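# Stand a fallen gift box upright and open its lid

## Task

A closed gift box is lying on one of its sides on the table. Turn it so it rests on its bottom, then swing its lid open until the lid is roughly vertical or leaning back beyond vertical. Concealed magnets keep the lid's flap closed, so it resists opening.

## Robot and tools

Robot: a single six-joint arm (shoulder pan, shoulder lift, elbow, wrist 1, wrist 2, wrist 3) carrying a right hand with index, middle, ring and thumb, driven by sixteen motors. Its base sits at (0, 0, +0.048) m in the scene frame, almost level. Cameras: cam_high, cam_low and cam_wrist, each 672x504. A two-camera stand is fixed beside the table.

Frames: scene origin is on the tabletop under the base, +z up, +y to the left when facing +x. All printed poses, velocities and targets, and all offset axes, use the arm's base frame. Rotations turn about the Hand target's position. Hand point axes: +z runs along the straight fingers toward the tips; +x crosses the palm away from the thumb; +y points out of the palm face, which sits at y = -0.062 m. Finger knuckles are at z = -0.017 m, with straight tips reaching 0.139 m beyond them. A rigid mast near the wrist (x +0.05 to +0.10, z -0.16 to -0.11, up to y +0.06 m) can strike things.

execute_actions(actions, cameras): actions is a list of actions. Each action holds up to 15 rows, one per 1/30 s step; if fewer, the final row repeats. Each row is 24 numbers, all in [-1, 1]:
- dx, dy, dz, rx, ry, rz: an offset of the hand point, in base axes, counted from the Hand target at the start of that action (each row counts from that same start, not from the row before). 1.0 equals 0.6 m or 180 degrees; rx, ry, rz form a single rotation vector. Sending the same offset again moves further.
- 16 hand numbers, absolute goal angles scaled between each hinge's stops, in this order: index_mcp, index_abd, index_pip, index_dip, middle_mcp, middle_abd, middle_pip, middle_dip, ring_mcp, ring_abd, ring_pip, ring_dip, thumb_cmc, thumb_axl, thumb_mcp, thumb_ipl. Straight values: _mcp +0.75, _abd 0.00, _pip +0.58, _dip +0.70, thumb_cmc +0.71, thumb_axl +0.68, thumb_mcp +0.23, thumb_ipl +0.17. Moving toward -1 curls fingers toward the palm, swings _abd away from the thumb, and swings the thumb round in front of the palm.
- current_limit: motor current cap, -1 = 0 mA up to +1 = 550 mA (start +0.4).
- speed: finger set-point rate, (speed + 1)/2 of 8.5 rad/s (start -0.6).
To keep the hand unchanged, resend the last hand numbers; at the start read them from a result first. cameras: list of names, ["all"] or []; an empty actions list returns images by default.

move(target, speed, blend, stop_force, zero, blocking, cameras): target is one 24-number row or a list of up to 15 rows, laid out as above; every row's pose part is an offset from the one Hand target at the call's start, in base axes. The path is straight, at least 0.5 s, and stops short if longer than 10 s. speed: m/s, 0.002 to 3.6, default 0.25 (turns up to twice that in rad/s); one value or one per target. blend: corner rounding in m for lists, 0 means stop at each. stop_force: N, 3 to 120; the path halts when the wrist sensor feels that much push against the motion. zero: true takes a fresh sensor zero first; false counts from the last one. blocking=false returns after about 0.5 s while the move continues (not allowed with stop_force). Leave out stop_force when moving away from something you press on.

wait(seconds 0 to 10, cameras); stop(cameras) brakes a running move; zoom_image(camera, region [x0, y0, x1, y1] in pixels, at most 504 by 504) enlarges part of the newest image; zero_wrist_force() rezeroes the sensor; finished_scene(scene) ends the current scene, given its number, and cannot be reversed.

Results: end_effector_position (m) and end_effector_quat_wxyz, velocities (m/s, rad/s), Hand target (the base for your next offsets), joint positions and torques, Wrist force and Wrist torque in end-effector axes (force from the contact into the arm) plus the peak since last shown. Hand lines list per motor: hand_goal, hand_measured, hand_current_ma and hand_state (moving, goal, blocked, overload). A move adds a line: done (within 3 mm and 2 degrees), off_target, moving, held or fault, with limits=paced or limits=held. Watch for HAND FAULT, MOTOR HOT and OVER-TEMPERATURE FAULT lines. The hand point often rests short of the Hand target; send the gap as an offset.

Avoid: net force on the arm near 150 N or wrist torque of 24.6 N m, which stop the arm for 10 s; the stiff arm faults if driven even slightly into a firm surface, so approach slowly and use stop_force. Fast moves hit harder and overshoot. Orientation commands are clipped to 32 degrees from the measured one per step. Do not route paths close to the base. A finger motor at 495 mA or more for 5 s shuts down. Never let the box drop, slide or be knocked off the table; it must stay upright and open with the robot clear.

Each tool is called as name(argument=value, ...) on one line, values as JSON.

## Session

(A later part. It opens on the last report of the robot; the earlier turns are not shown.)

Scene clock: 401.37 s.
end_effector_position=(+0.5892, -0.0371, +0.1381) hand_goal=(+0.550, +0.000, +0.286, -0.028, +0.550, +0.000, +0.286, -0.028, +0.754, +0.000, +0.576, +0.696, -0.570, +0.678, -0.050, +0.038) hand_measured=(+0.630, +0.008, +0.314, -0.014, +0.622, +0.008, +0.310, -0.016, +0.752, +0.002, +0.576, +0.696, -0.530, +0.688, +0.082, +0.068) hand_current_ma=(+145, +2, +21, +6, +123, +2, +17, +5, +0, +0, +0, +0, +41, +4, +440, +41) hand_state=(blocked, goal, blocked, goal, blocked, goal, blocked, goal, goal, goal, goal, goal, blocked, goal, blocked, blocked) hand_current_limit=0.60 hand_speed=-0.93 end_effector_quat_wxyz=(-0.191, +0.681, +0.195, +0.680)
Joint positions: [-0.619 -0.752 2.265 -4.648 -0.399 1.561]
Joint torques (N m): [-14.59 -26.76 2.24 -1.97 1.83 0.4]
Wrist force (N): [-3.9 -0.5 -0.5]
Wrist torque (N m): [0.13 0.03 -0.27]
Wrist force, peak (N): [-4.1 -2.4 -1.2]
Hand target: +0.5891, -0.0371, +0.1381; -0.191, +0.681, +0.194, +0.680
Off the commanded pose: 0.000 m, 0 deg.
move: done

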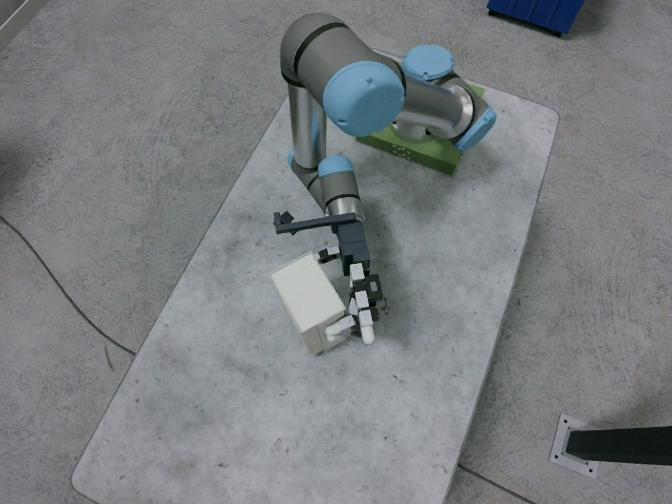

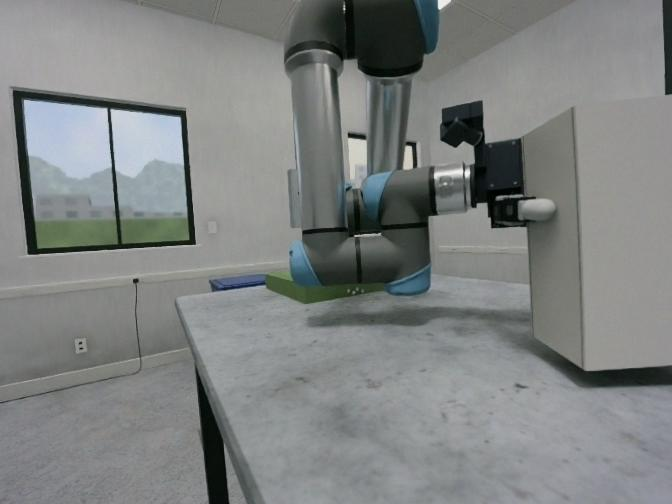

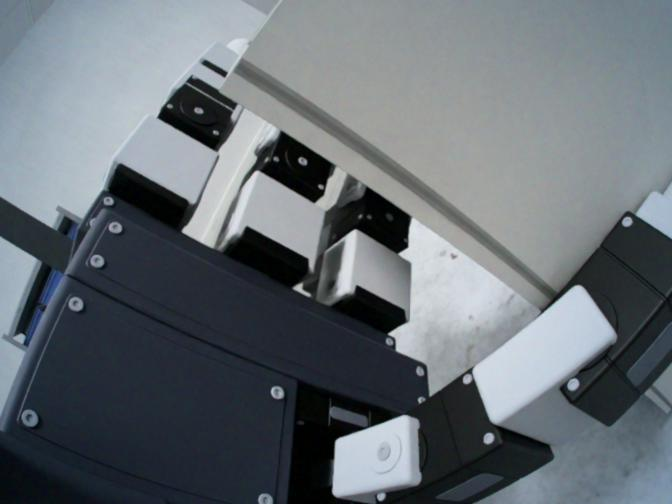

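move(target=[[-0.08, 0.06, 0, 0, 0, 0, 0.55, 0, 0.285, -0.029, 0.55, 0, 0.285, -0.029, 0.754, 0, 0.576, 0.696, -0.571, 0.678, -0.05, 0.038, 0.6, -0.93], [-0.0388, 0.0295, -0.0045, 0.0331, 0.0446, 0, 0.55, 0, 0.285, -0.029, 0.55, 0, 0.285, -0.029, 0.754, 0, 0.576, 0.696, -0.571, 0.678, -0.05, 0.038, 0.6, -0.93], [0.0033, -0.0018, -0.0013, 0.0662, 0.0892, 0, 0.55, 0, 0.285, -0.029, 0.55, 0, 0.285, -0.029, 0.754, 0, 0.576, 0.696, -0.571, 0.678, -0.05, 0.038, 0.6, -0.93], [0.0457, -0.0333, -0.0057, 0.0993, 0.1338, 0, 0.55, 0, 0.285, -0.029, 0.55, 0, 0.285, -0.029, 0.754, 0, 0.576, 0.696, -0.571, 0.678, -0.05, 0.038, 0.6, -0.93], [0.0868, -0.0638, -0.0192, 0.1324, 0.1784, 0, 0.55, 0, 0.285, -0.029, 0.55, 0, 0.285, -0.029, 0.754, 0, 0.576, 0.696, -0.571, 0.678, -0.05, 0.038, 0.6, -0.93]], speed=[0.12, 0.12, 0.15, 0.15, 0.15], blend=[0.01, 0.01, 0.01, 0.01, 0], cameras=["cam_wrist", "cam_high", "cam_low"])

Scene clock: 418.07 s.
end_effector_position=(+0.6412, -0.0754, +0.1266) hand_goal=(+0.550, +0.000, +0.286, -0.028, +0.550, +0.000, +0.286, -0.028, +0.754, +0.000, +0.576, +0.696, -0.570, +0.678, -0.050, +0.038) hand_measured=(+0.622, +0.008, +0.318, -0.008, +0.618, +0.008, +0.310, -0.016, +0.750, +0.002, +0.576, +0.696, -0.528, +0.688, +0.082, +0.074) hand_current_ma=(+118, +2, +26, +12, +111, +2, +17, +5, -1, +0, +0, +0, +42, +4, +440, +51) hand_state=(blocked, goal, blocked, blocked, blocked, goal, blocked, goal, goal, goal, goal, goal, blocked, goal, blocked, blocked) hand_current_limit=0.60 hand_speed=-0.93 end_effector_quat_wxyz=(-0.372, +0.787, -0.008, +0.492)
Joint positions: [-0.624 -1.028 2.155 -3.587 -0.391 1.585]
Joint torques (N m): [-7.46 -36.28 -13.12 -1.33 2.91 0.95]
Wrist force (N): [-2.9 2.6 0.3]
Wrist torque (N m): [0.10 0.03 -0.04]
Wrist force, peak (N): [-4.7 -1.9 -1.3]
Hand target: +0.6412, -0.0754, +0.1265; -0.372, +0.787, -0.008, +0.492
Off the commanded pose: 0.000 m, 0 deg.
move: done

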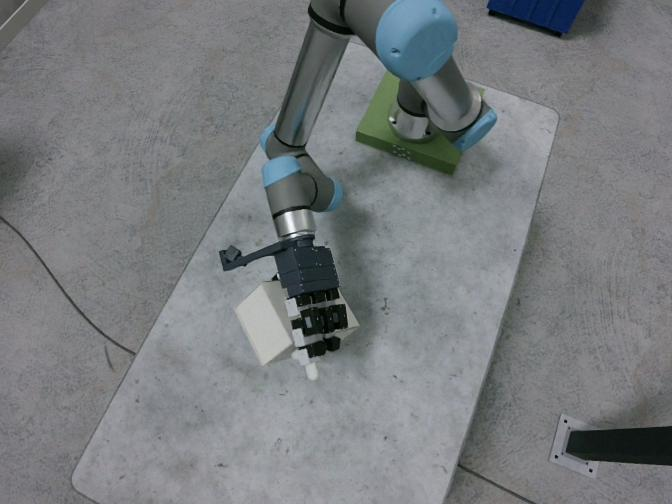

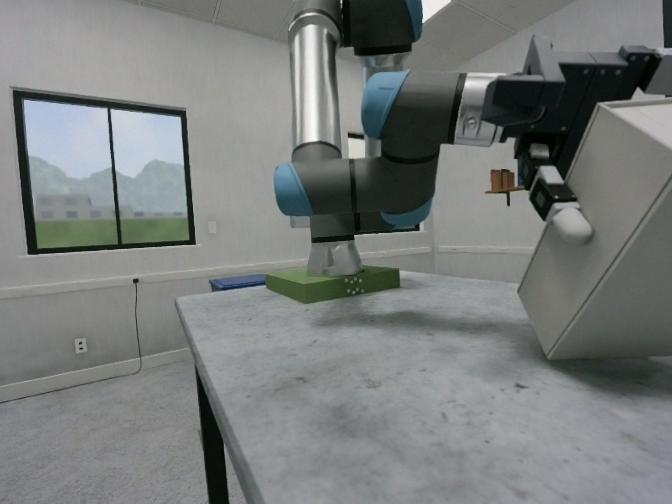

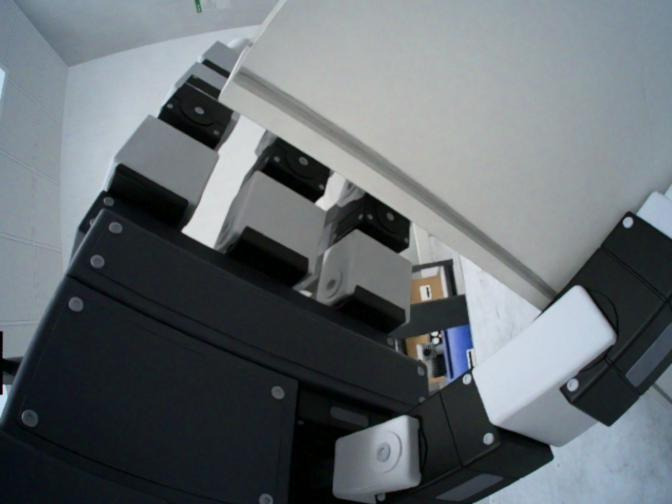

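move(target=[[0.0387, -0.0287, -0.0221, 0.0331, 0.0446, 0, 0.55, 0, 0.285, -0.029, 0.55, 0, 0.285, -0.029, 0.754, 0, 0.576, 0.696, -0.571, 0.678, -0.05, 0.038, 0.6, -0.93], [0.0735, -0.0545, -0.0523, 0.0662, 0.0892, 0, 0.55, 0, 0.285, -0.029, 0.55, 0, 0.285, -0.029, 0.754, 0, 0.576, 0.696, -0.571, 0.678, -0.05, 0.038, 0.6, -0.93], [0.1039, -0.077, -0.0896, 0.0993, 0.1338, 0, 0.55, 0, 0.285, -0.029, 0.55, 0, 0.285, -0.029, 0.754, 0, 0.576, 0.696, -0.571, 0.678, -0.05, 0.038, 0.6, -0.93], [0.1284, -0.0952, -0.133, 0.1324, 0.1784, 0, 0.55, 0, 0.285, -0.029, 0.55, 0, 0.285, -0.029, 0.754, 0, 0.576, 0.696, -0.571, 0.678, -0.05, 0.038, 0.6, -0.93]], speed=[0.15, 0.15, 0.15, 0.12], blend=[0.01, 0.01, 0.01, 0], cameras=["cam_wrist", "cam_high", "cam_low"])

Scene clock: 425.23 s.
end_effector_position=(+0.7182, -0.1325, +0.0467) hand_goal=(+0.550, +0.000, +0.286, -0.028, +0.550, +0.000, +0.286, -0.028, +0.754, +0.000, +0.576, +0.696, -0.570, +0.678, -0.050, +0.038) hand_measured=(+0.612, +0.000, +0.322, -0.002, +0.618, +0.000, +0.310, -0.014, +0.746, +0.002, +0.576, +0.696, -0.540, +0.688, +0.082, +0.076) hand_current_ma=(+94, +0, +32, +19, +107, +0, +17, +6, -3, +0, +0, +0, +25, +4, +440, +59) hand_state=(blocked, goal, blocked, blocked, blocked, goal, blocked, goal, goal, goal, goal, goal, blocked, goal, blocked, blocked) hand_current_limit=0.60 hand_speed=-0.93 end_effector_quat_wxyz=(-0.508, +0.799, -0.210, +0.244)
Joint positions: [-0.628 -0.838 1.653 -2.579 -0.382 1.588]
Joint torques (N m): [-11.79 -58.36 -17.73 -2.39 3.57 1.07]
Wrist force (N): [0.0 3.4 1.5]
Wrist torque (N m): [0.08 0.06 0.31]
Wrist force, peak (N): [-0.3 4.7 1.4]
Hand target: +0.7182, -0.1325, +0.0467; -0.508, +0.799, -0.210, +0.244
Off the commanded pose: 0.000 m, 0 deg.
move: done

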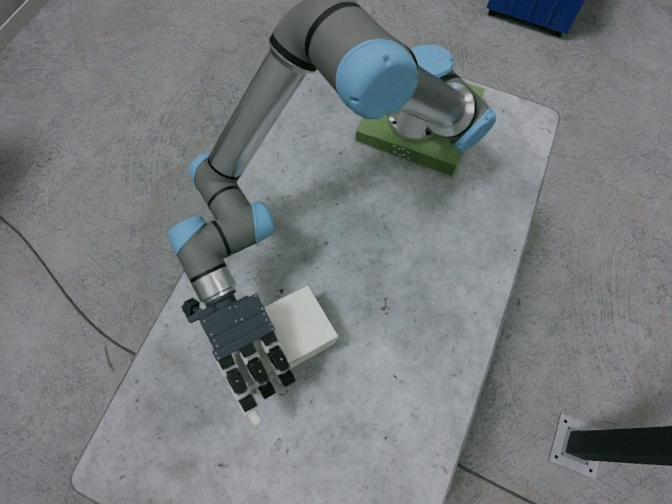

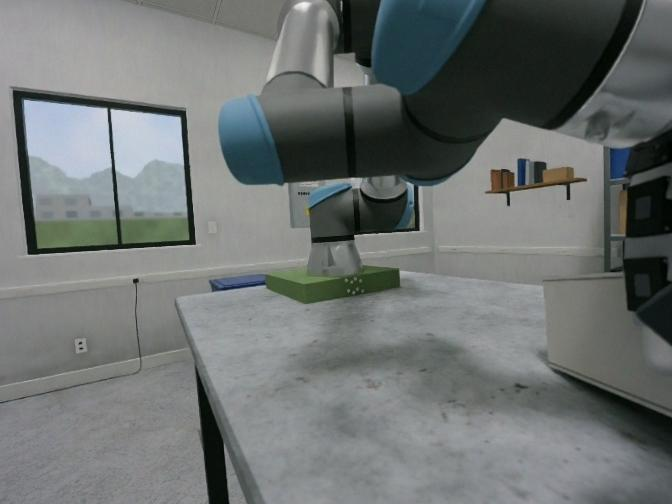

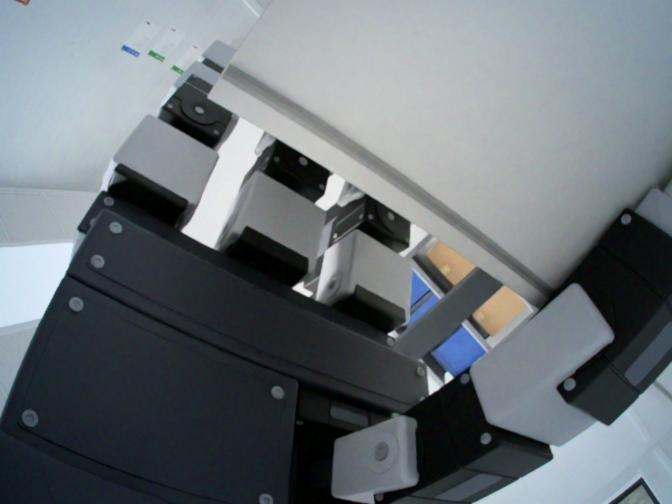

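move(target=[0.018, -0.0135, -0.0478, 0.0331, 0.0446, 0, 0.55, 0, 0.285, -0.029, 0.55, 0, 0.285, -0.029, 0.754, 0, 0.576, 0.696, -0.571, 0.678, -0.05, 0.038, 0.6, -0.93], speed=0.06, cameras=["cam_low", "cam_high"])

Scene clock: 430.43 s.
end_effector_position=(+0.7291, -0.1406, +0.0180) hand_goal=(+0.550, +0.000, +0.286, -0.028, +0.550, +0.000, +0.286, -0.028, +0.754, +0.000, +0.576, +0.696, -0.570, +0.678, -0.050, +0.038) hand_measured=(+0.612, +0.000, +0.322, -0.012, +0.614, +0.000, +0.314, -0.012, +0.746, +0.002, +0.576, +0.696, -0.542, +0.688, +0.082, +0.078) hand_current_ma=(+95, +0, +32, +9, +96, +0, +21, +8, -3, +0, +0, +0, +22, +4, +440, +63) hand_state=(blocked, goal, blocked, goal, blocked, goal, blocked, goal, goal, goal, goal, goal, blocked, goal, blocked, blocked) hand_current_limit=0.60 hand_speed=-0.93 end_effector_quat_wxyz=(-0.533, +0.787, -0.257, +0.176)
Joint positions: [-0.629 -0.75 1.515 -2.354 -0.38 1.586]
Joint torques (N m): [-13.62 -61.86 -9.31 -4.13 1.68 -0.77]
Wrist force (N): [0.4 -1.4 -0.9]
Wrist torque (N m): [0.16 0.04 0.38]
Wrist force, peak (N): [-0.6 -3.3 -2.4]
Hand target: +0.7290, -0.1406, +0.0181; -0.533, +0.787, -0.257, +0.176
Off the commanded pose: 0.000 m, 0 deg.
move: done
Images, in order (width x height): cam_high 672x504, cam_low 672x504.

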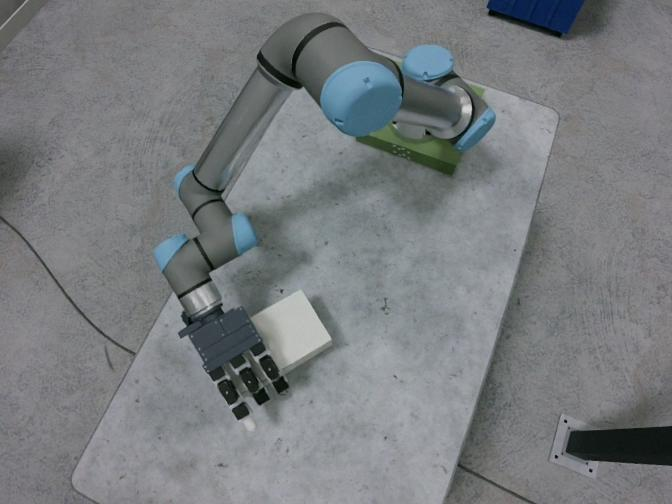

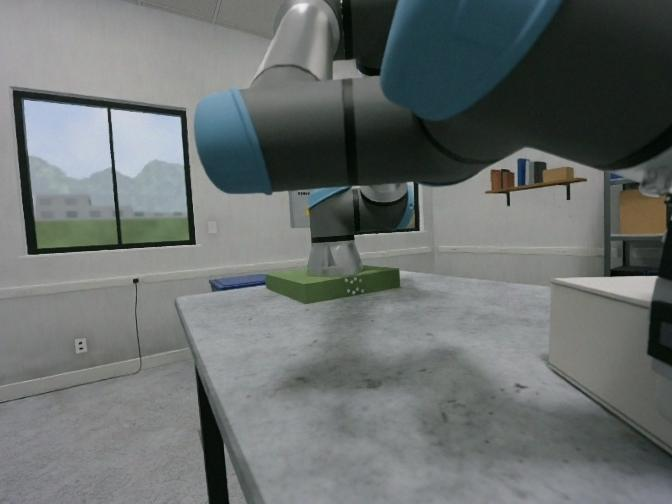

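move(target=[0, 0, 0, 0, 0, 0, 0.863, 0, 0.285, -0.029, 0.863, 0, 0.285, -0.029, 0.754, 0, 0.576, 0.696, -0.571, 0.678, 0.36, 0.168, 0.6, -0.93], speed=0.1, cameras=["cam_low", "cam_high"])

Scene clock: 459.53 s.
end_effector_position=(+0.7290, -0.1406, +0.0181) hand_goal=(+0.864, +0.000, +0.286, -0.028, +0.864, +0.000, +0.286, -0.028, +0.754, +0.000, +0.576, +0.696, -0.570, +0.678, +0.360, +0.168) hand_measured=(+0.842, +0.000, +0.286, -0.026, +0.840, +0.000, +0.286, -0.026, +0.746, +0.002, +0.576, +0.696, -0.568, +0.680, +0.352, +0.166) hand_current_ma=(-15, +0, +0, +0, -18, +0, +0, +0, -3, +0, +0, +0, +0, +0, -3, +0) hand_state=(blocked, goal, goal, goal, blocked, goal, goal, goal, goal, goal, goal, goal, goal, goal, goal, goal) hand_current_limit=0.60 hand_speed=-0.93 end_effector_quat_wxyz=(-0.533, +0.787, -0.257, +0.176)
Joint positions: [-0.629 -0.75 1.516 -2.354 -0.38 1.586]
Joint torques (N m): [9.75 -62.74 -12.86 -3.87 3.84 0.95]
Wrist force (N): [0.8 1.0 0.5]
Wrist torque (N m): [-0.07 0.00 0.36]
Wrist force, peak (N): [0.5 3.6 1.6]
Hand target: +0.7290, -0.1406, +0.0181; -0.533, +0.787, -0.257, +0.176
Off the commanded pose: 0.000 m, 0 deg.
move: done
Images, in order (width x height): cam_high 672x504, cam_low 672x504.

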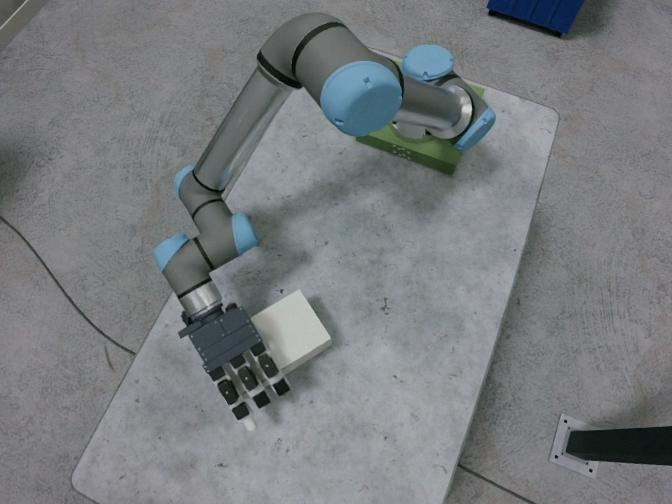

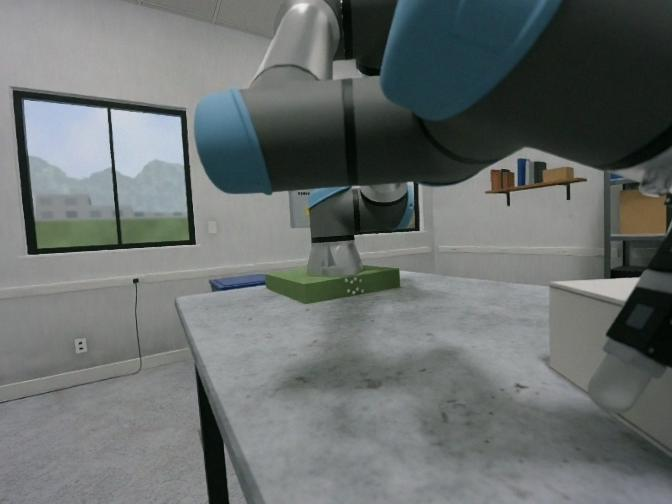

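move(target=[[0, 0, 0.2167, 0, 0, 0, 0.863, 0, 0.285, -0.029, 0.863, 0, 0.285, -0.029, 0.863, 0, 0.285, -0.029, 1.0, 0.678, 0.225, 0.168, 0.4, -0.7], [0.0117, 0.181, 0.2232, -0.2155, 0.1599, 0, 0.863, 0, 0.285, -0.029, 0.863, 0, 0.285, -0.029, 0.863, 0, 0.285, -0.029, 1.0, 0.678, 0.225, 0.168, 0.4, -0.7]], speed=[0.25, 0.35], blend=[0.03, 0], cameras=["cam_low", "cam_high", "cam_wrist"])

Scene clock: 480.00 s.
end_effector_position=(+0.7361, -0.0320, +0.1519) hand_goal=(+0.864, +0.000, +0.286, -0.028, +0.864, +0.000, +0.286, -0.028, +0.864, +0.000, +0.286, -0.028, +1.000, +0.678, +0.226, +0.168) hand_measured=(+0.852, +0.000, +0.286, -0.026, +0.850, +0.000, +0.286, -0.026, +0.852, +0.002, +0.286, -0.026, +0.992, +0.680, +0.224, +0.166) hand_current_ma=(-5, +0, +0, +0, -6, +0, +0, +0, -5, +0, +0, +0, -2, +0, +0, +0) hand_state=(goal, goal, goal, goal, goal, goal, goal, goal, goal, goal, goal, goal, goal, goal, goal, goal) hand_current_limit=0.40 hand_speed=-0.70 end_effector_quat_wxyz=(-0.165, +0.936, -0.307, +0.054)
Joint positions: [-0.236 -0.885 1.165 -1.99 -1.25 1.991]
Joint torques (N m): [-3.3 -60.22 -30.05 -1.99 -1.69 0.45]
Wrist force (N): [0.2 0.9 0.8]
Wrist torque (N m): [-0.12 -0.01 0.14]
Wrist force, peak (N): [0.3 3.8 1.5]
Hand target: +0.7361, -0.0320, +0.1520; -0.165, +0.936, -0.307, +0.054
Off the commanded pose: 0.000 m, 0 deg.
move: done

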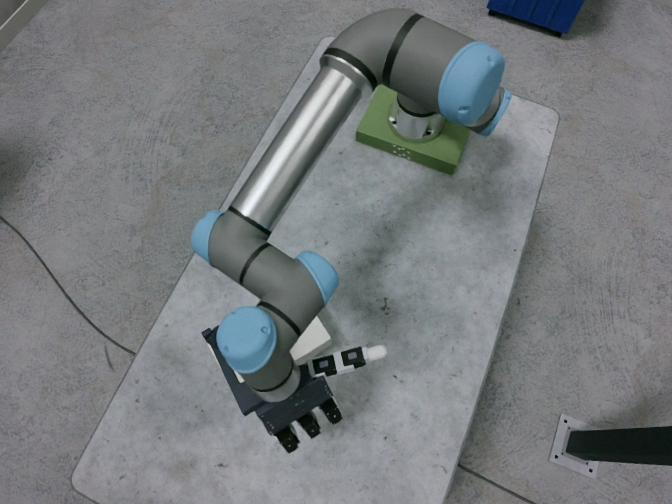

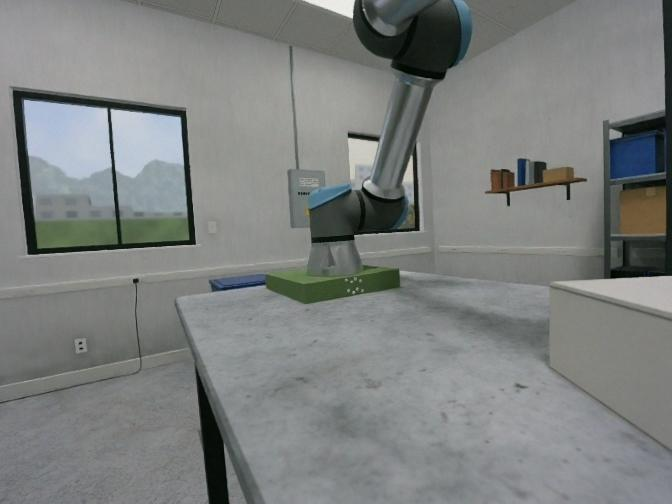

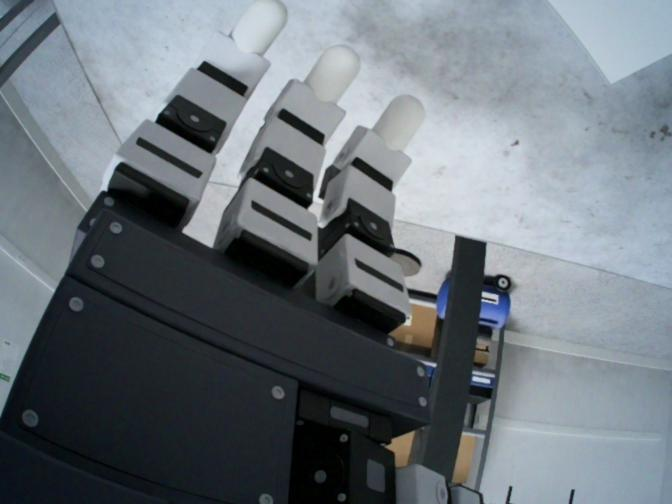

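move(target=[[0.0198, 0.0268, 0, 0, 0, 0, 0.616, 0, 0.285, -0.174, 0.616, 0, 0.285, -0.174, 0.616, 0, 0.285, -0.174, 1.0, 0.678, 0.225, 0.168, 0.4, -0.7], [0.0198, 0.0268, -0.18, 0, 0, 0, 0.616, 0, 0.285, -0.174, 0.616, 0, 0.285, -0.174, 0.616, 0, 0.285, -0.174, 1.0, 0.678, 0.225, 0.168, 0.4, -0.7]], speed=[0.1, 0.15], blend=[0.01, 0], cameras=["cam_low", "cam_high", "cam_wrist"])

move(target=[0, 0, -0.06, 0, 0, 0, 0.616, 0, 0.285, -0.174, 0.616, 0, 0.285, -0.174, 0.616, 0, 0.285, -0.174, 1.0, 0.678, 0.225, 0.168, 0.4, -0.7], speed=0.02, stop_force=3)

Scene clock: 487.60 s.
end_effector_position=(+0.7479, -0.0159, +0.0440) hand_goal=(+0.616, +0.000, +0.286, -0.174, +0.616, +0.000, +0.286, -0.174, +0.616, +0.000, +0.286, -0.174, +1.000, +0.678, +0.226, +0.168) hand_measured=(+0.616, +0.000, +0.286, -0.170, +0.616, +0.000, +0.286, -0.170, +0.616, +0.002, +0.286, -0.170, +0.994, +0.680, +0.224, +0.166) hand_current_ma=(+0, +0, +0, +1, +0, +0, +0, +0, +0, +0, +0, +0, -2, +0, -1, +0) hand_state=(goal, goal, goal, goal, goal, goal, goal, goal, goal, goal, goal, goal, goal, goal, goal, goal) hand_current_limit=0.40 hand_speed=-0.70 end_effector_quat_wxyz=(-0.165, +0.936, -0.307, +0.053)
Joint positions: [-0.211 -0.756 1.233 -2.194 -1.254 2.017]
Joint torques (N m): [-11.45 -59.45 -29.49 -2.94 2.61 0.91]
Wrist force (N): [0.1 0.7 0.5]
Wrist torque (N m): [-0.07 0.00 0.13]
Wrist force, peak (N): [0.1 1.5 2.0]
Hand target: +0.7479, -0.0159, +0.0440; -0.165, +0.936, -0.307, +0.054
Off the commanded pose: 0.000 m, 0 deg.
move: done

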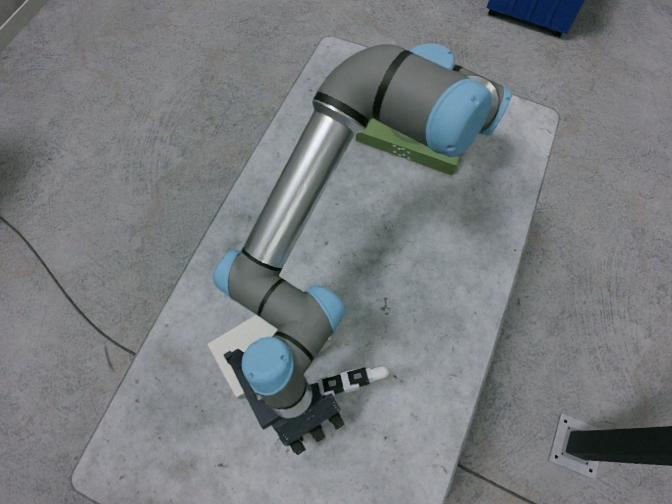

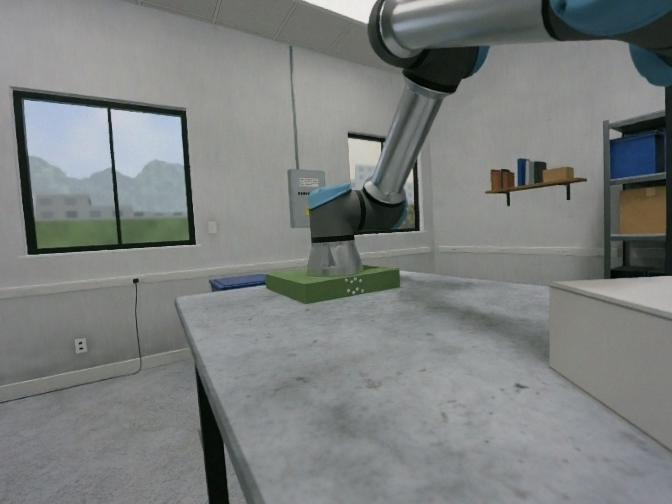

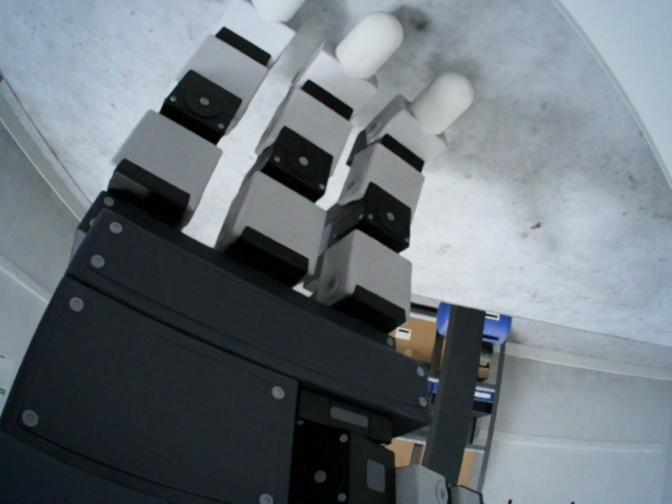

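Scene clock: 490.07 s.
end_effector_position=(+0.7479, -0.0159, +0.0182) hand_goal=(+0.616, +0.000, +0.286, -0.174, +0.616, +0.000, +0.286, -0.174, +0.616, +0.000, +0.286, -0.174, +1.000, +0.678, +0.226, +0.168) hand_measured=(+0.616, +0.000, +0.284, -0.176, +0.616, +0.000, +0.284, -0.176, +0.620, +0.000, +0.282, -0.180, +0.994, +0.680, +0.224, +0.166) hand_current_ma=(+0, +0, +0, +0, +0, +0, +0, +0, +1, +0, -1, -1, -2, +0, -1, +0) hand_state=(goal, goal, goal, goal, goal, goal, goal, goal, goal, goal, goal, goal, goal, goal, goal, goal) hand_current_limit=0.40 hand_speed=-0.70 end_effector_quat_wxyz=(-0.165, +0.936, -0.307, +0.054)
Joint positions: [-0.211 -0.726 1.249 -2.241 -1.254 2.017]
Joint torques (N m): [-3.46 -65.72 -32.5 -4.11 -1.87 -0.53]
Wrist force (N): [-0.1 0.2 0.5]
Wrist torque (N m): [-0.07 0.01 0.10]
Wrist force, peak (N): [-0.2 -7.2 -5.1]
Hand target: +0.7479, -0.0159, +0.0182; -0.165, +0.936, -0.307, +0.054 (not the last commanded pose)
Off the commanded pose: 0.010 m, 0 deg.
move: contact

move(target=[[0, 0, 0.0065, 0, 0, 0, 0.616, 0, 0.285, -0.174, 0.616, 0, 0.285, -0.174, 0.616, 0, 0.285, -0.174, 1.0, 0.678, 0.225, 0.168, 0.4, -0.7], [-0.0894, -0.1204, 0.0065, 0, 0, 0, 0.616, 0, 0.285, -0.174, 0.616, 0, 0.285, -0.174, 0.616, 0, 0.285, -0.174, 1.0, 0.678, 0.225, 0.168, 0.4, -0.7]], speed=[0.03, 0.035], stop_force=3, cameras=["cam_low", "cam_high", "cam_wrist"])

Scene clock: 496.00 s.
end_effector_position=(+0.6943, -0.0882, +0.0221) hand_goal=(+0.616, +0.000, +0.286, -0.174, +0.616, +0.000, +0.286, -0.174, +0.616, +0.000, +0.286, -0.174, +1.000, +0.678, +0.226, +0.168) hand_measured=(+0.618, +0.000, +0.284, -0.176, +0.616, +0.000, +0.284, -0.176, +0.616, +0.000, +0.284, -0.176, +0.994, +0.680, +0.224, +0.166) hand_current_ma=(+0, +0, +0, +0, +0, +0, +0, +0, +0, +0, +0, +0, -2, +0, -1, +0) hand_state=(goal, goal, goal, goal, goal, goal, goal, goal, goal, goal, goal, goal, goal, goal, goal, goal) hand_current_limit=0.40 hand_speed=-0.70 end_effector_quat_wxyz=(-0.165, +0.936, -0.307, +0.054)
Joint positions: [-0.326 -0.835 1.434 -2.279 -1.24 1.897]
Joint torques (N m): [13.7 -40.79 -30.79 -0.5 -1.24 1.21]
Wrist force (N): [0.4 0.8 0.8]
Wrist torque (N m): [-0.09 -0.05 0.11]
Wrist force, peak (N): [0.3 -2.6 -0.6]
Hand target: +0.6943, -0.0882, +0.0221; -0.165, +0.936, -0.307, +0.054
Off the commanded pose: 0.000 m, 0 deg.
move: done

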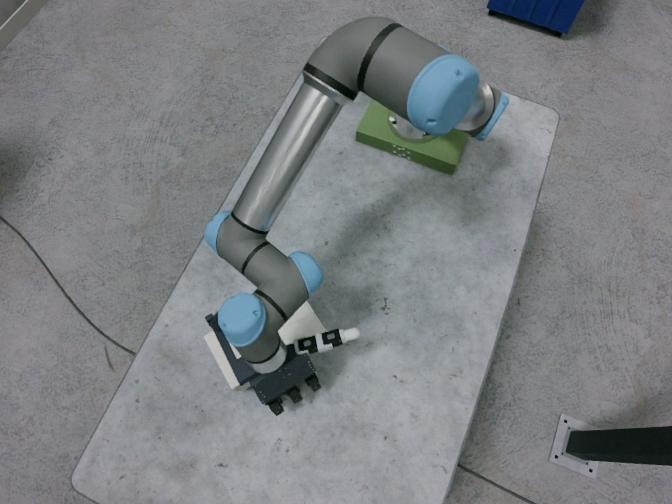

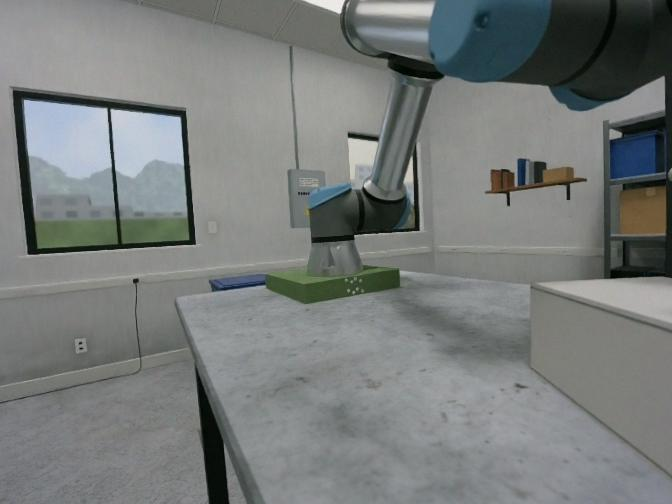

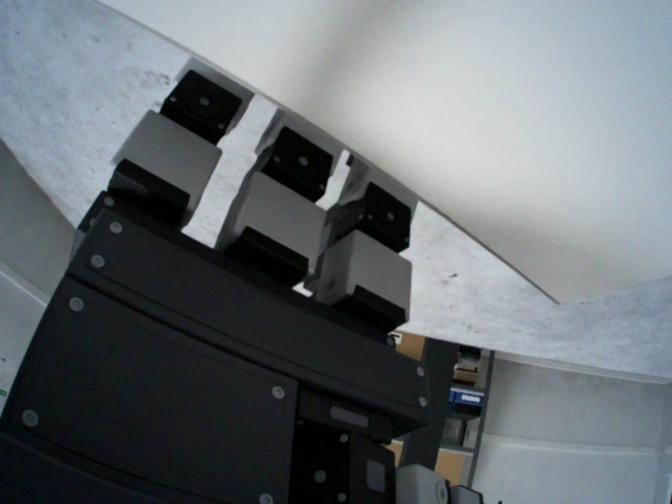

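move(target=[[-0.0025, -0.0033, 0, 0, 0, 0, 0.616, 0, 0.285, -0.174, 0.616, 0, 0.285, -0.174, 0.616, 0, 0.285, -0.174, 1.0, 0.678, 0.225, 0.168, 0.6, -0.7], [-0.0025, -0.0033, 0.05, 0, 0, 0, 0.616, 0, 0.285, -0.174, 0.616, 0, 0.285, -0.174, 0.616, 0, 0.285, -0.174, 1.0, 0.678, 0.225, 0.168, 0.6, -0.7]], speed=[0.02, 0.025], stop_force=8, cameras=["cam_low", "cam_high", "cam_wrist"])

Scene clock: 502.67 s.
end_effector_position=(+0.6928, -0.0902, +0.0521) hand_goal=(+0.616, +0.000, +0.286, -0.174, +0.616, +0.000, +0.286, -0.174, +0.616, +0.000, +0.286, -0.174, +1.000, +0.678, +0.226, +0.168) hand_measured=(+0.620, +0.000, +0.290, -0.172, +0.620, +0.000, +0.290, -0.174, +0.618, +0.000, +0.288, -0.172, +0.994, +0.680, +0.224, +0.166) hand_current_ma=(+1, +0, +1, +0, +0, +0, +0, +0, +0, +0, +0, +0, -2, +0, -1, +0) hand_state=(goal, goal, goal, goal, goal, goal, goal, goal, goal, goal, goal, goal, goal, goal, goal, goal) hand_current_limit=0.60 hand_speed=-0.70 end_effector_quat_wxyz=(-0.165, +0.936, -0.307, +0.054)
Joint positions: [-0.329 -0.876 1.419 -2.222 -1.239 1.893]
Joint torques (N m): [11.87 -38.75 -13.98 -3.68 1.47 0.68]
Wrist force (N): [0.3 -0.9 0.3]
Wrist torque (N m): [-0.06 0.00 0.10]
Wrist force, peak (N): [0.4 1.2 2.3]
Hand target: +0.6928, -0.0902, +0.0521; -0.165, +0.936, -0.307, +0.054
Off the commanded pose: 0.000 m, 0 deg.
move: done

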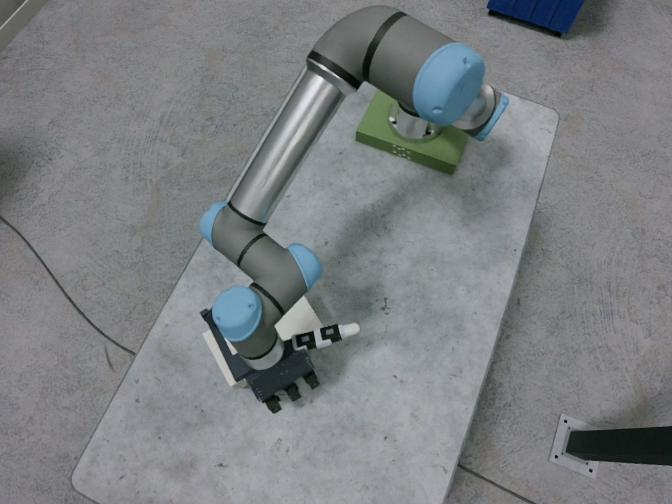

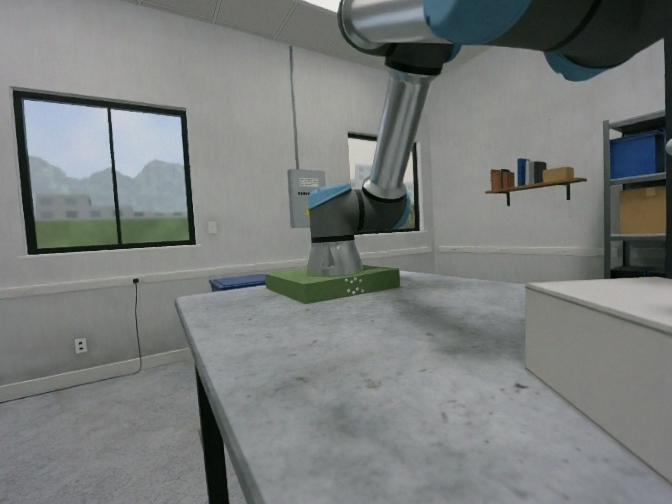

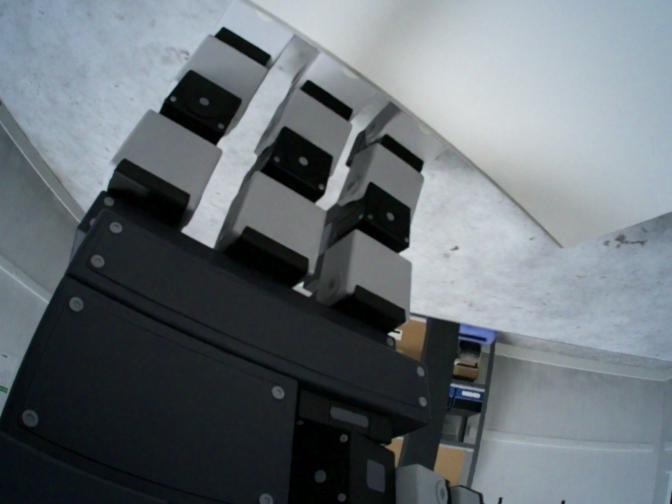

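move(target=[[0.0199, 0.0268, 0, 0, 0, 0, 0.616, 0, 0.285, -0.174, 0.616, 0, 0.285, -0.174, 0.616, 0, 0.285, -0.174, 1.0, 0.678, 0.225, 0.168, 0.4, -0.7], [0.0199, 0.0268, 0.2167, 0, 0, 0, 0.616, 0, 0.285, -0.174, 0.616, 0, 0.285, -0.174, 0.616, 0, 0.285, -0.174, 1.0, 0.678, 0.225, 0.168, 0.4, -0.7], [0, -0.0067, 0.2167, 0.1784, -0.1324, 0, 0.616, 0, 0.095, 0.478, 0.616, 0, 0.095, 0.478, 0.616, 0, 0.095, 0.478, -0.571, 0.678, 0.449, 0.168, 0.4, -0.7]], speed=[0.1, 0.25, 0.3], blend=[0.01, 0.02, 0], cameras=["cam_low", "cam_high", "cam_wrist"])

Scene clock: 538.20 s.
end_effector_position=(+0.6928, -0.0942, +0.1821) hand_goal=(+0.616, +0.000, +0.096, +0.478, +0.616, +0.000, +0.096, +0.478, +0.616, +0.000, +0.096, +0.478, -0.570, +0.678, +0.450, +0.168) hand_measured=(+0.610, +0.000, +0.098, +0.476, +0.610, +0.000, +0.098, +0.476, +0.610, +0.000, +0.098, +0.476, -0.568, +0.680, +0.444, +0.166) hand_current_ma=(-1, +0, +0, +0, -1, +0, +0, +0, -1, +0, +0, +0, +0, +0, -3, +0) hand_state=(goal, goal, goal, goal, goal, goal, goal, goal, goal, goal, goal, goal, goal, goal, goal, goal) hand_current_limit=0.40 hand_speed=-0.70 end_effector_quat_wxyz=(-0.474, +0.823, -0.270, +0.157)
Joint positions: [-0.564 -1.083 1.557 -2.169 -0.529 1.711]
Joint torques (N m): [15.1 -33.48 -18.13 -3.6 3.6 -0.97]
Wrist force (N): [0.7 1.0 0.2]
Wrist torque (N m): [0.00 0.00 0.25]
Wrist force, peak (N): [-0.2 0.7 3.9]
Hand target: +0.6928, -0.0942, +0.1821; -0.474, +0.823, -0.270, +0.157
Off the commanded pose: 0.000 m, 0 deg.
move: done

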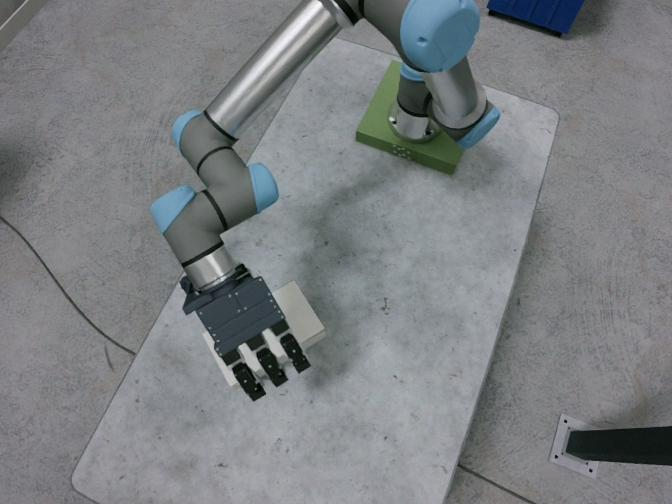

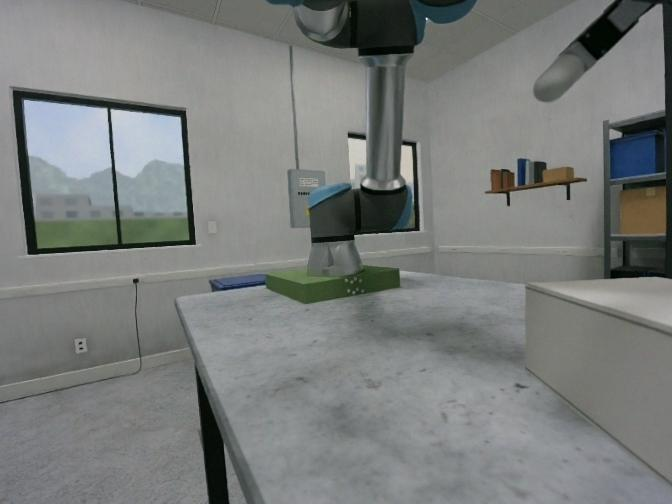

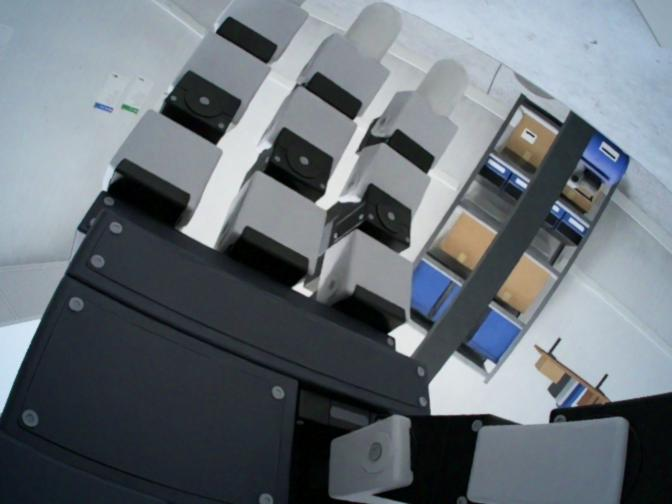

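zoom_image(camera="cam_high", region=[180, 260, 350, 410])

zoom_image(camera="cam_low", region=[500, 260, 672, 490])

Scaled by 2.965.

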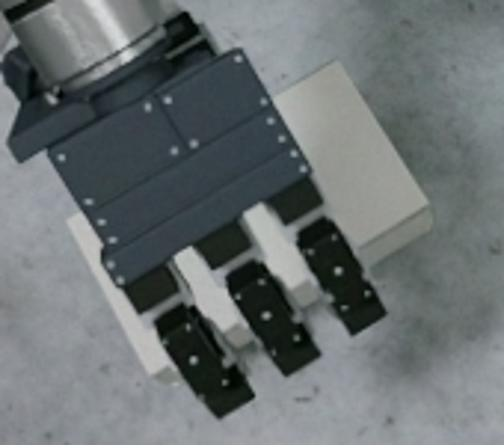

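Scaled by 2.191.

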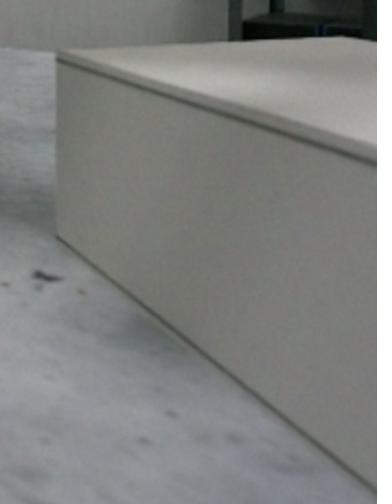

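move(target=[[0, 0, 0, 0, 0, 0.02, 0.616, 0, 0.095, 0.478, 0.616, 0, 0.095, 0.478, 0.616, 0, 0.095, 0.478, -0.571, 0.678, 0.449, 0.168, 0.4, -0.7], [-0.0017, 0.002, -0.265, 0, 0, 0.02, 0.616, 0, 0.095, 0.478, 0.616, 0, 0.095, 0.478, 0.616, 0, 0.095, 0.478, -0.571, 0.678, 0.449, 0.168, 0.4, -0.7]], speed=[0.1, 0.1], stop_force=5, cameras=["cam_low", "cam_high", "cam_wrist"])

Scene clock: 556.33 s.
end_effector_position=(+0.6918, -0.0930, +0.0231) hand_goal=(+0.616, +0.000, +0.096, +0.478, +0.616, +0.000, +0.096, +0.478, +0.616, +0.000, +0.096, +0.478, -0.570, +0.678, +0.450, +0.168) hand_measured=(+0.610, +0.000, +0.098, +0.476, +0.610, +0.000, +0.098, +0.476, +0.610, +0.000, +0.098, +0.476, -0.568, +0.680, +0.444, +0.166) hand_current_ma=(-1, +0, +0, +0, -2, +0, +0, +0, -1, +0, +0, +0, +0, +0, -3, +0) hand_state=(goal, goal, goal, goal, goal, goal, goal, goal, goal, goal, goal, goal, goal, goal, goal, goal) hand_current_limit=0.40 hand_speed=-0.70 end_effector_quat_wxyz=(-0.479, +0.831, -0.244, +0.142)
Joint positions: [-0.561 -0.862 1.64 -2.369 -0.525 1.591]
Joint torques (N m): [10.89 -53.04 -28.87 -3.75 0.06 -1.18]
Wrist force (N): [0.9 1.2 0.4]
Wrist torque (N m): [0.00 -0.03 0.24]
Wrist force, peak (N): [0.6 2.2 1.1]
Hand target: +0.6918, -0.0930, +0.0231; -0.479, +0.831, -0.244, +0.142
Off the commanded pose: 0.000 m, 0 deg.
move: done

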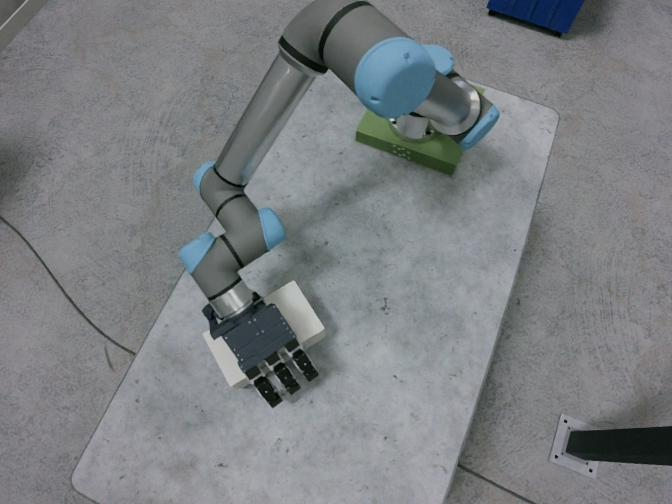

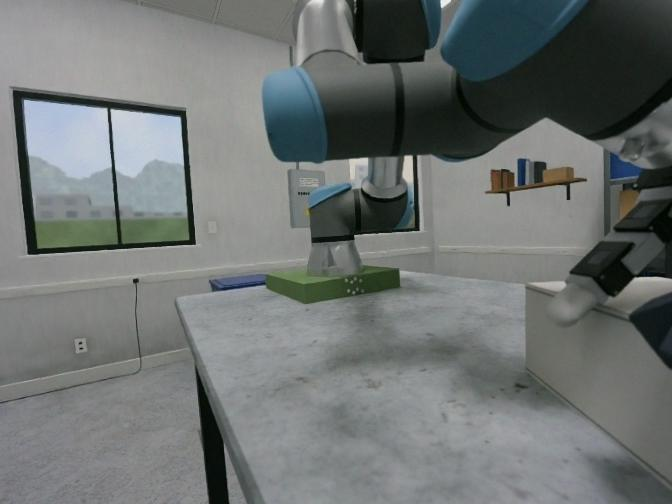

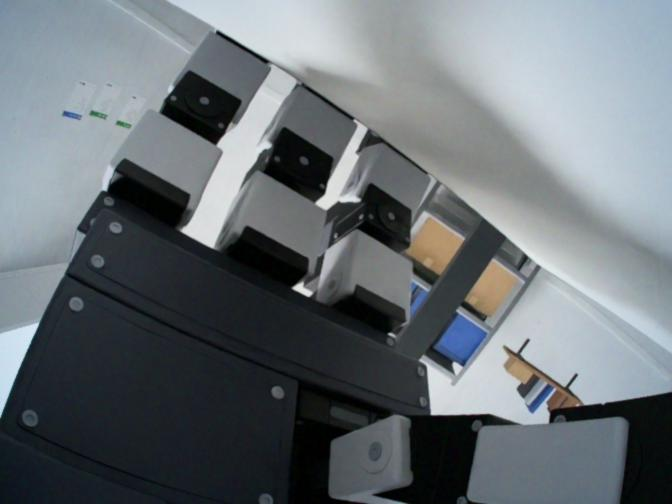

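move(target=[0, 0, -0.0075, 0, 0, 0, 0.15, 0, 0.095, 0.478, 0.15, 0, 0.095, 0.478, 0.15, 0, 0.095, 0.478, -0.571, 0.678, 0.09, 0.168, 0.6, -0.92], speed=0.05, cameras=["cam_low", "cam_high", "cam_wrist"])

Scene clock: 559.63 s.
end_effector_position=(+0.6918, -0.0930, +0.0186) hand_goal=(+0.150, +0.000, +0.096, +0.478, +0.150, +0.000, +0.096, +0.478, +0.150, +0.000, +0.096, +0.478, -0.570, +0.678, +0.090, +0.168) hand_measured=(+0.300, +0.000, +0.134, +0.488, +0.288, +0.000, +0.124, +0.484, +0.272, +0.000, +0.118, +0.482, -0.568, +0.674, +0.408, +0.190) hand_current_ma=(+434, +0, +36, +3, +375, +0, +20, +2, +305, +0, +13, +1, +0, -1, +440, +24) hand_state=(blocked, goal, blocked, goal, blocked, goal, blocked, goal, blocked, goal, blocked, goal, goal, goal, blocked, blocked) hand_current_limit=0.60 hand_speed=-0.92 end_effector_quat_wxyz=(-0.479, +0.831, -0.244, +0.142)
Joint positions: [-0.561 -0.854 1.641 -2.377 -0.525 1.591]
Joint torques (N m): [0.37 -51.87 -9.76 0.03 -0.25 0.95]
Wrist force (N): [1.5 -12.1 -0.1]
Wrist torque (N m): [-0.06 -0.14 -0.04]
Wrist force, peak (N): [1.5 -12.5 -0.2]
Hand target: +0.6918, -0.0930, +0.0186; -0.479, +0.831, -0.244, +0.142
Off the commanded pose: 0.000 m, 0 deg.
move: done

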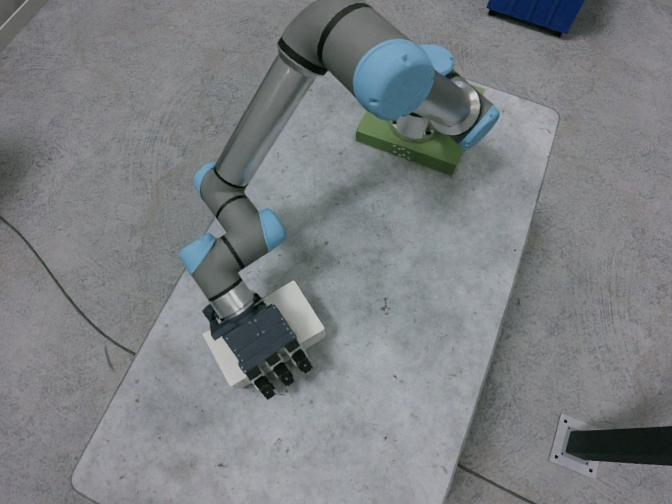

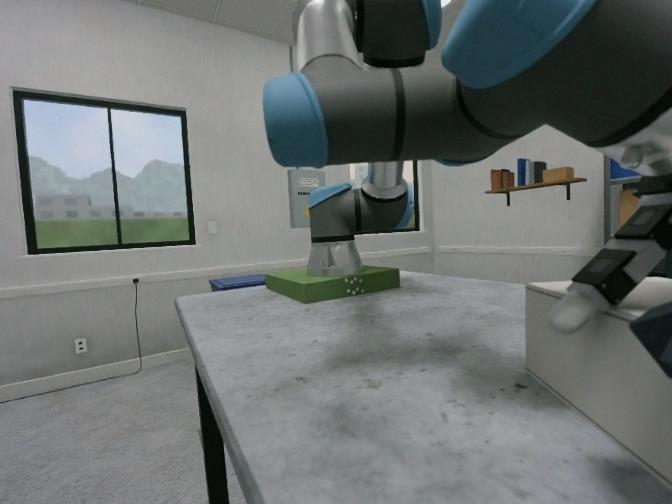

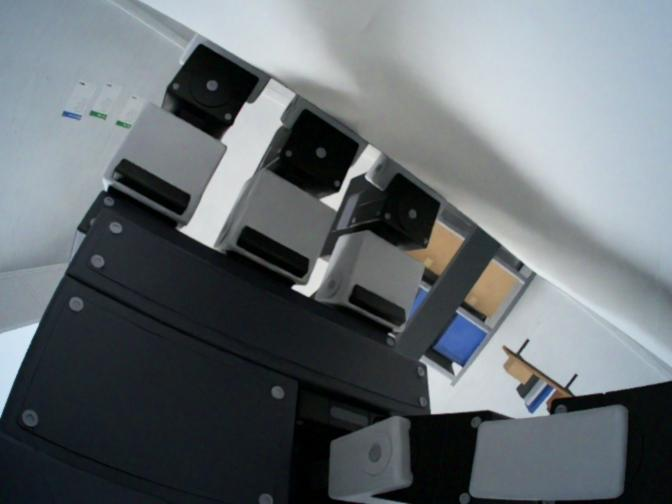

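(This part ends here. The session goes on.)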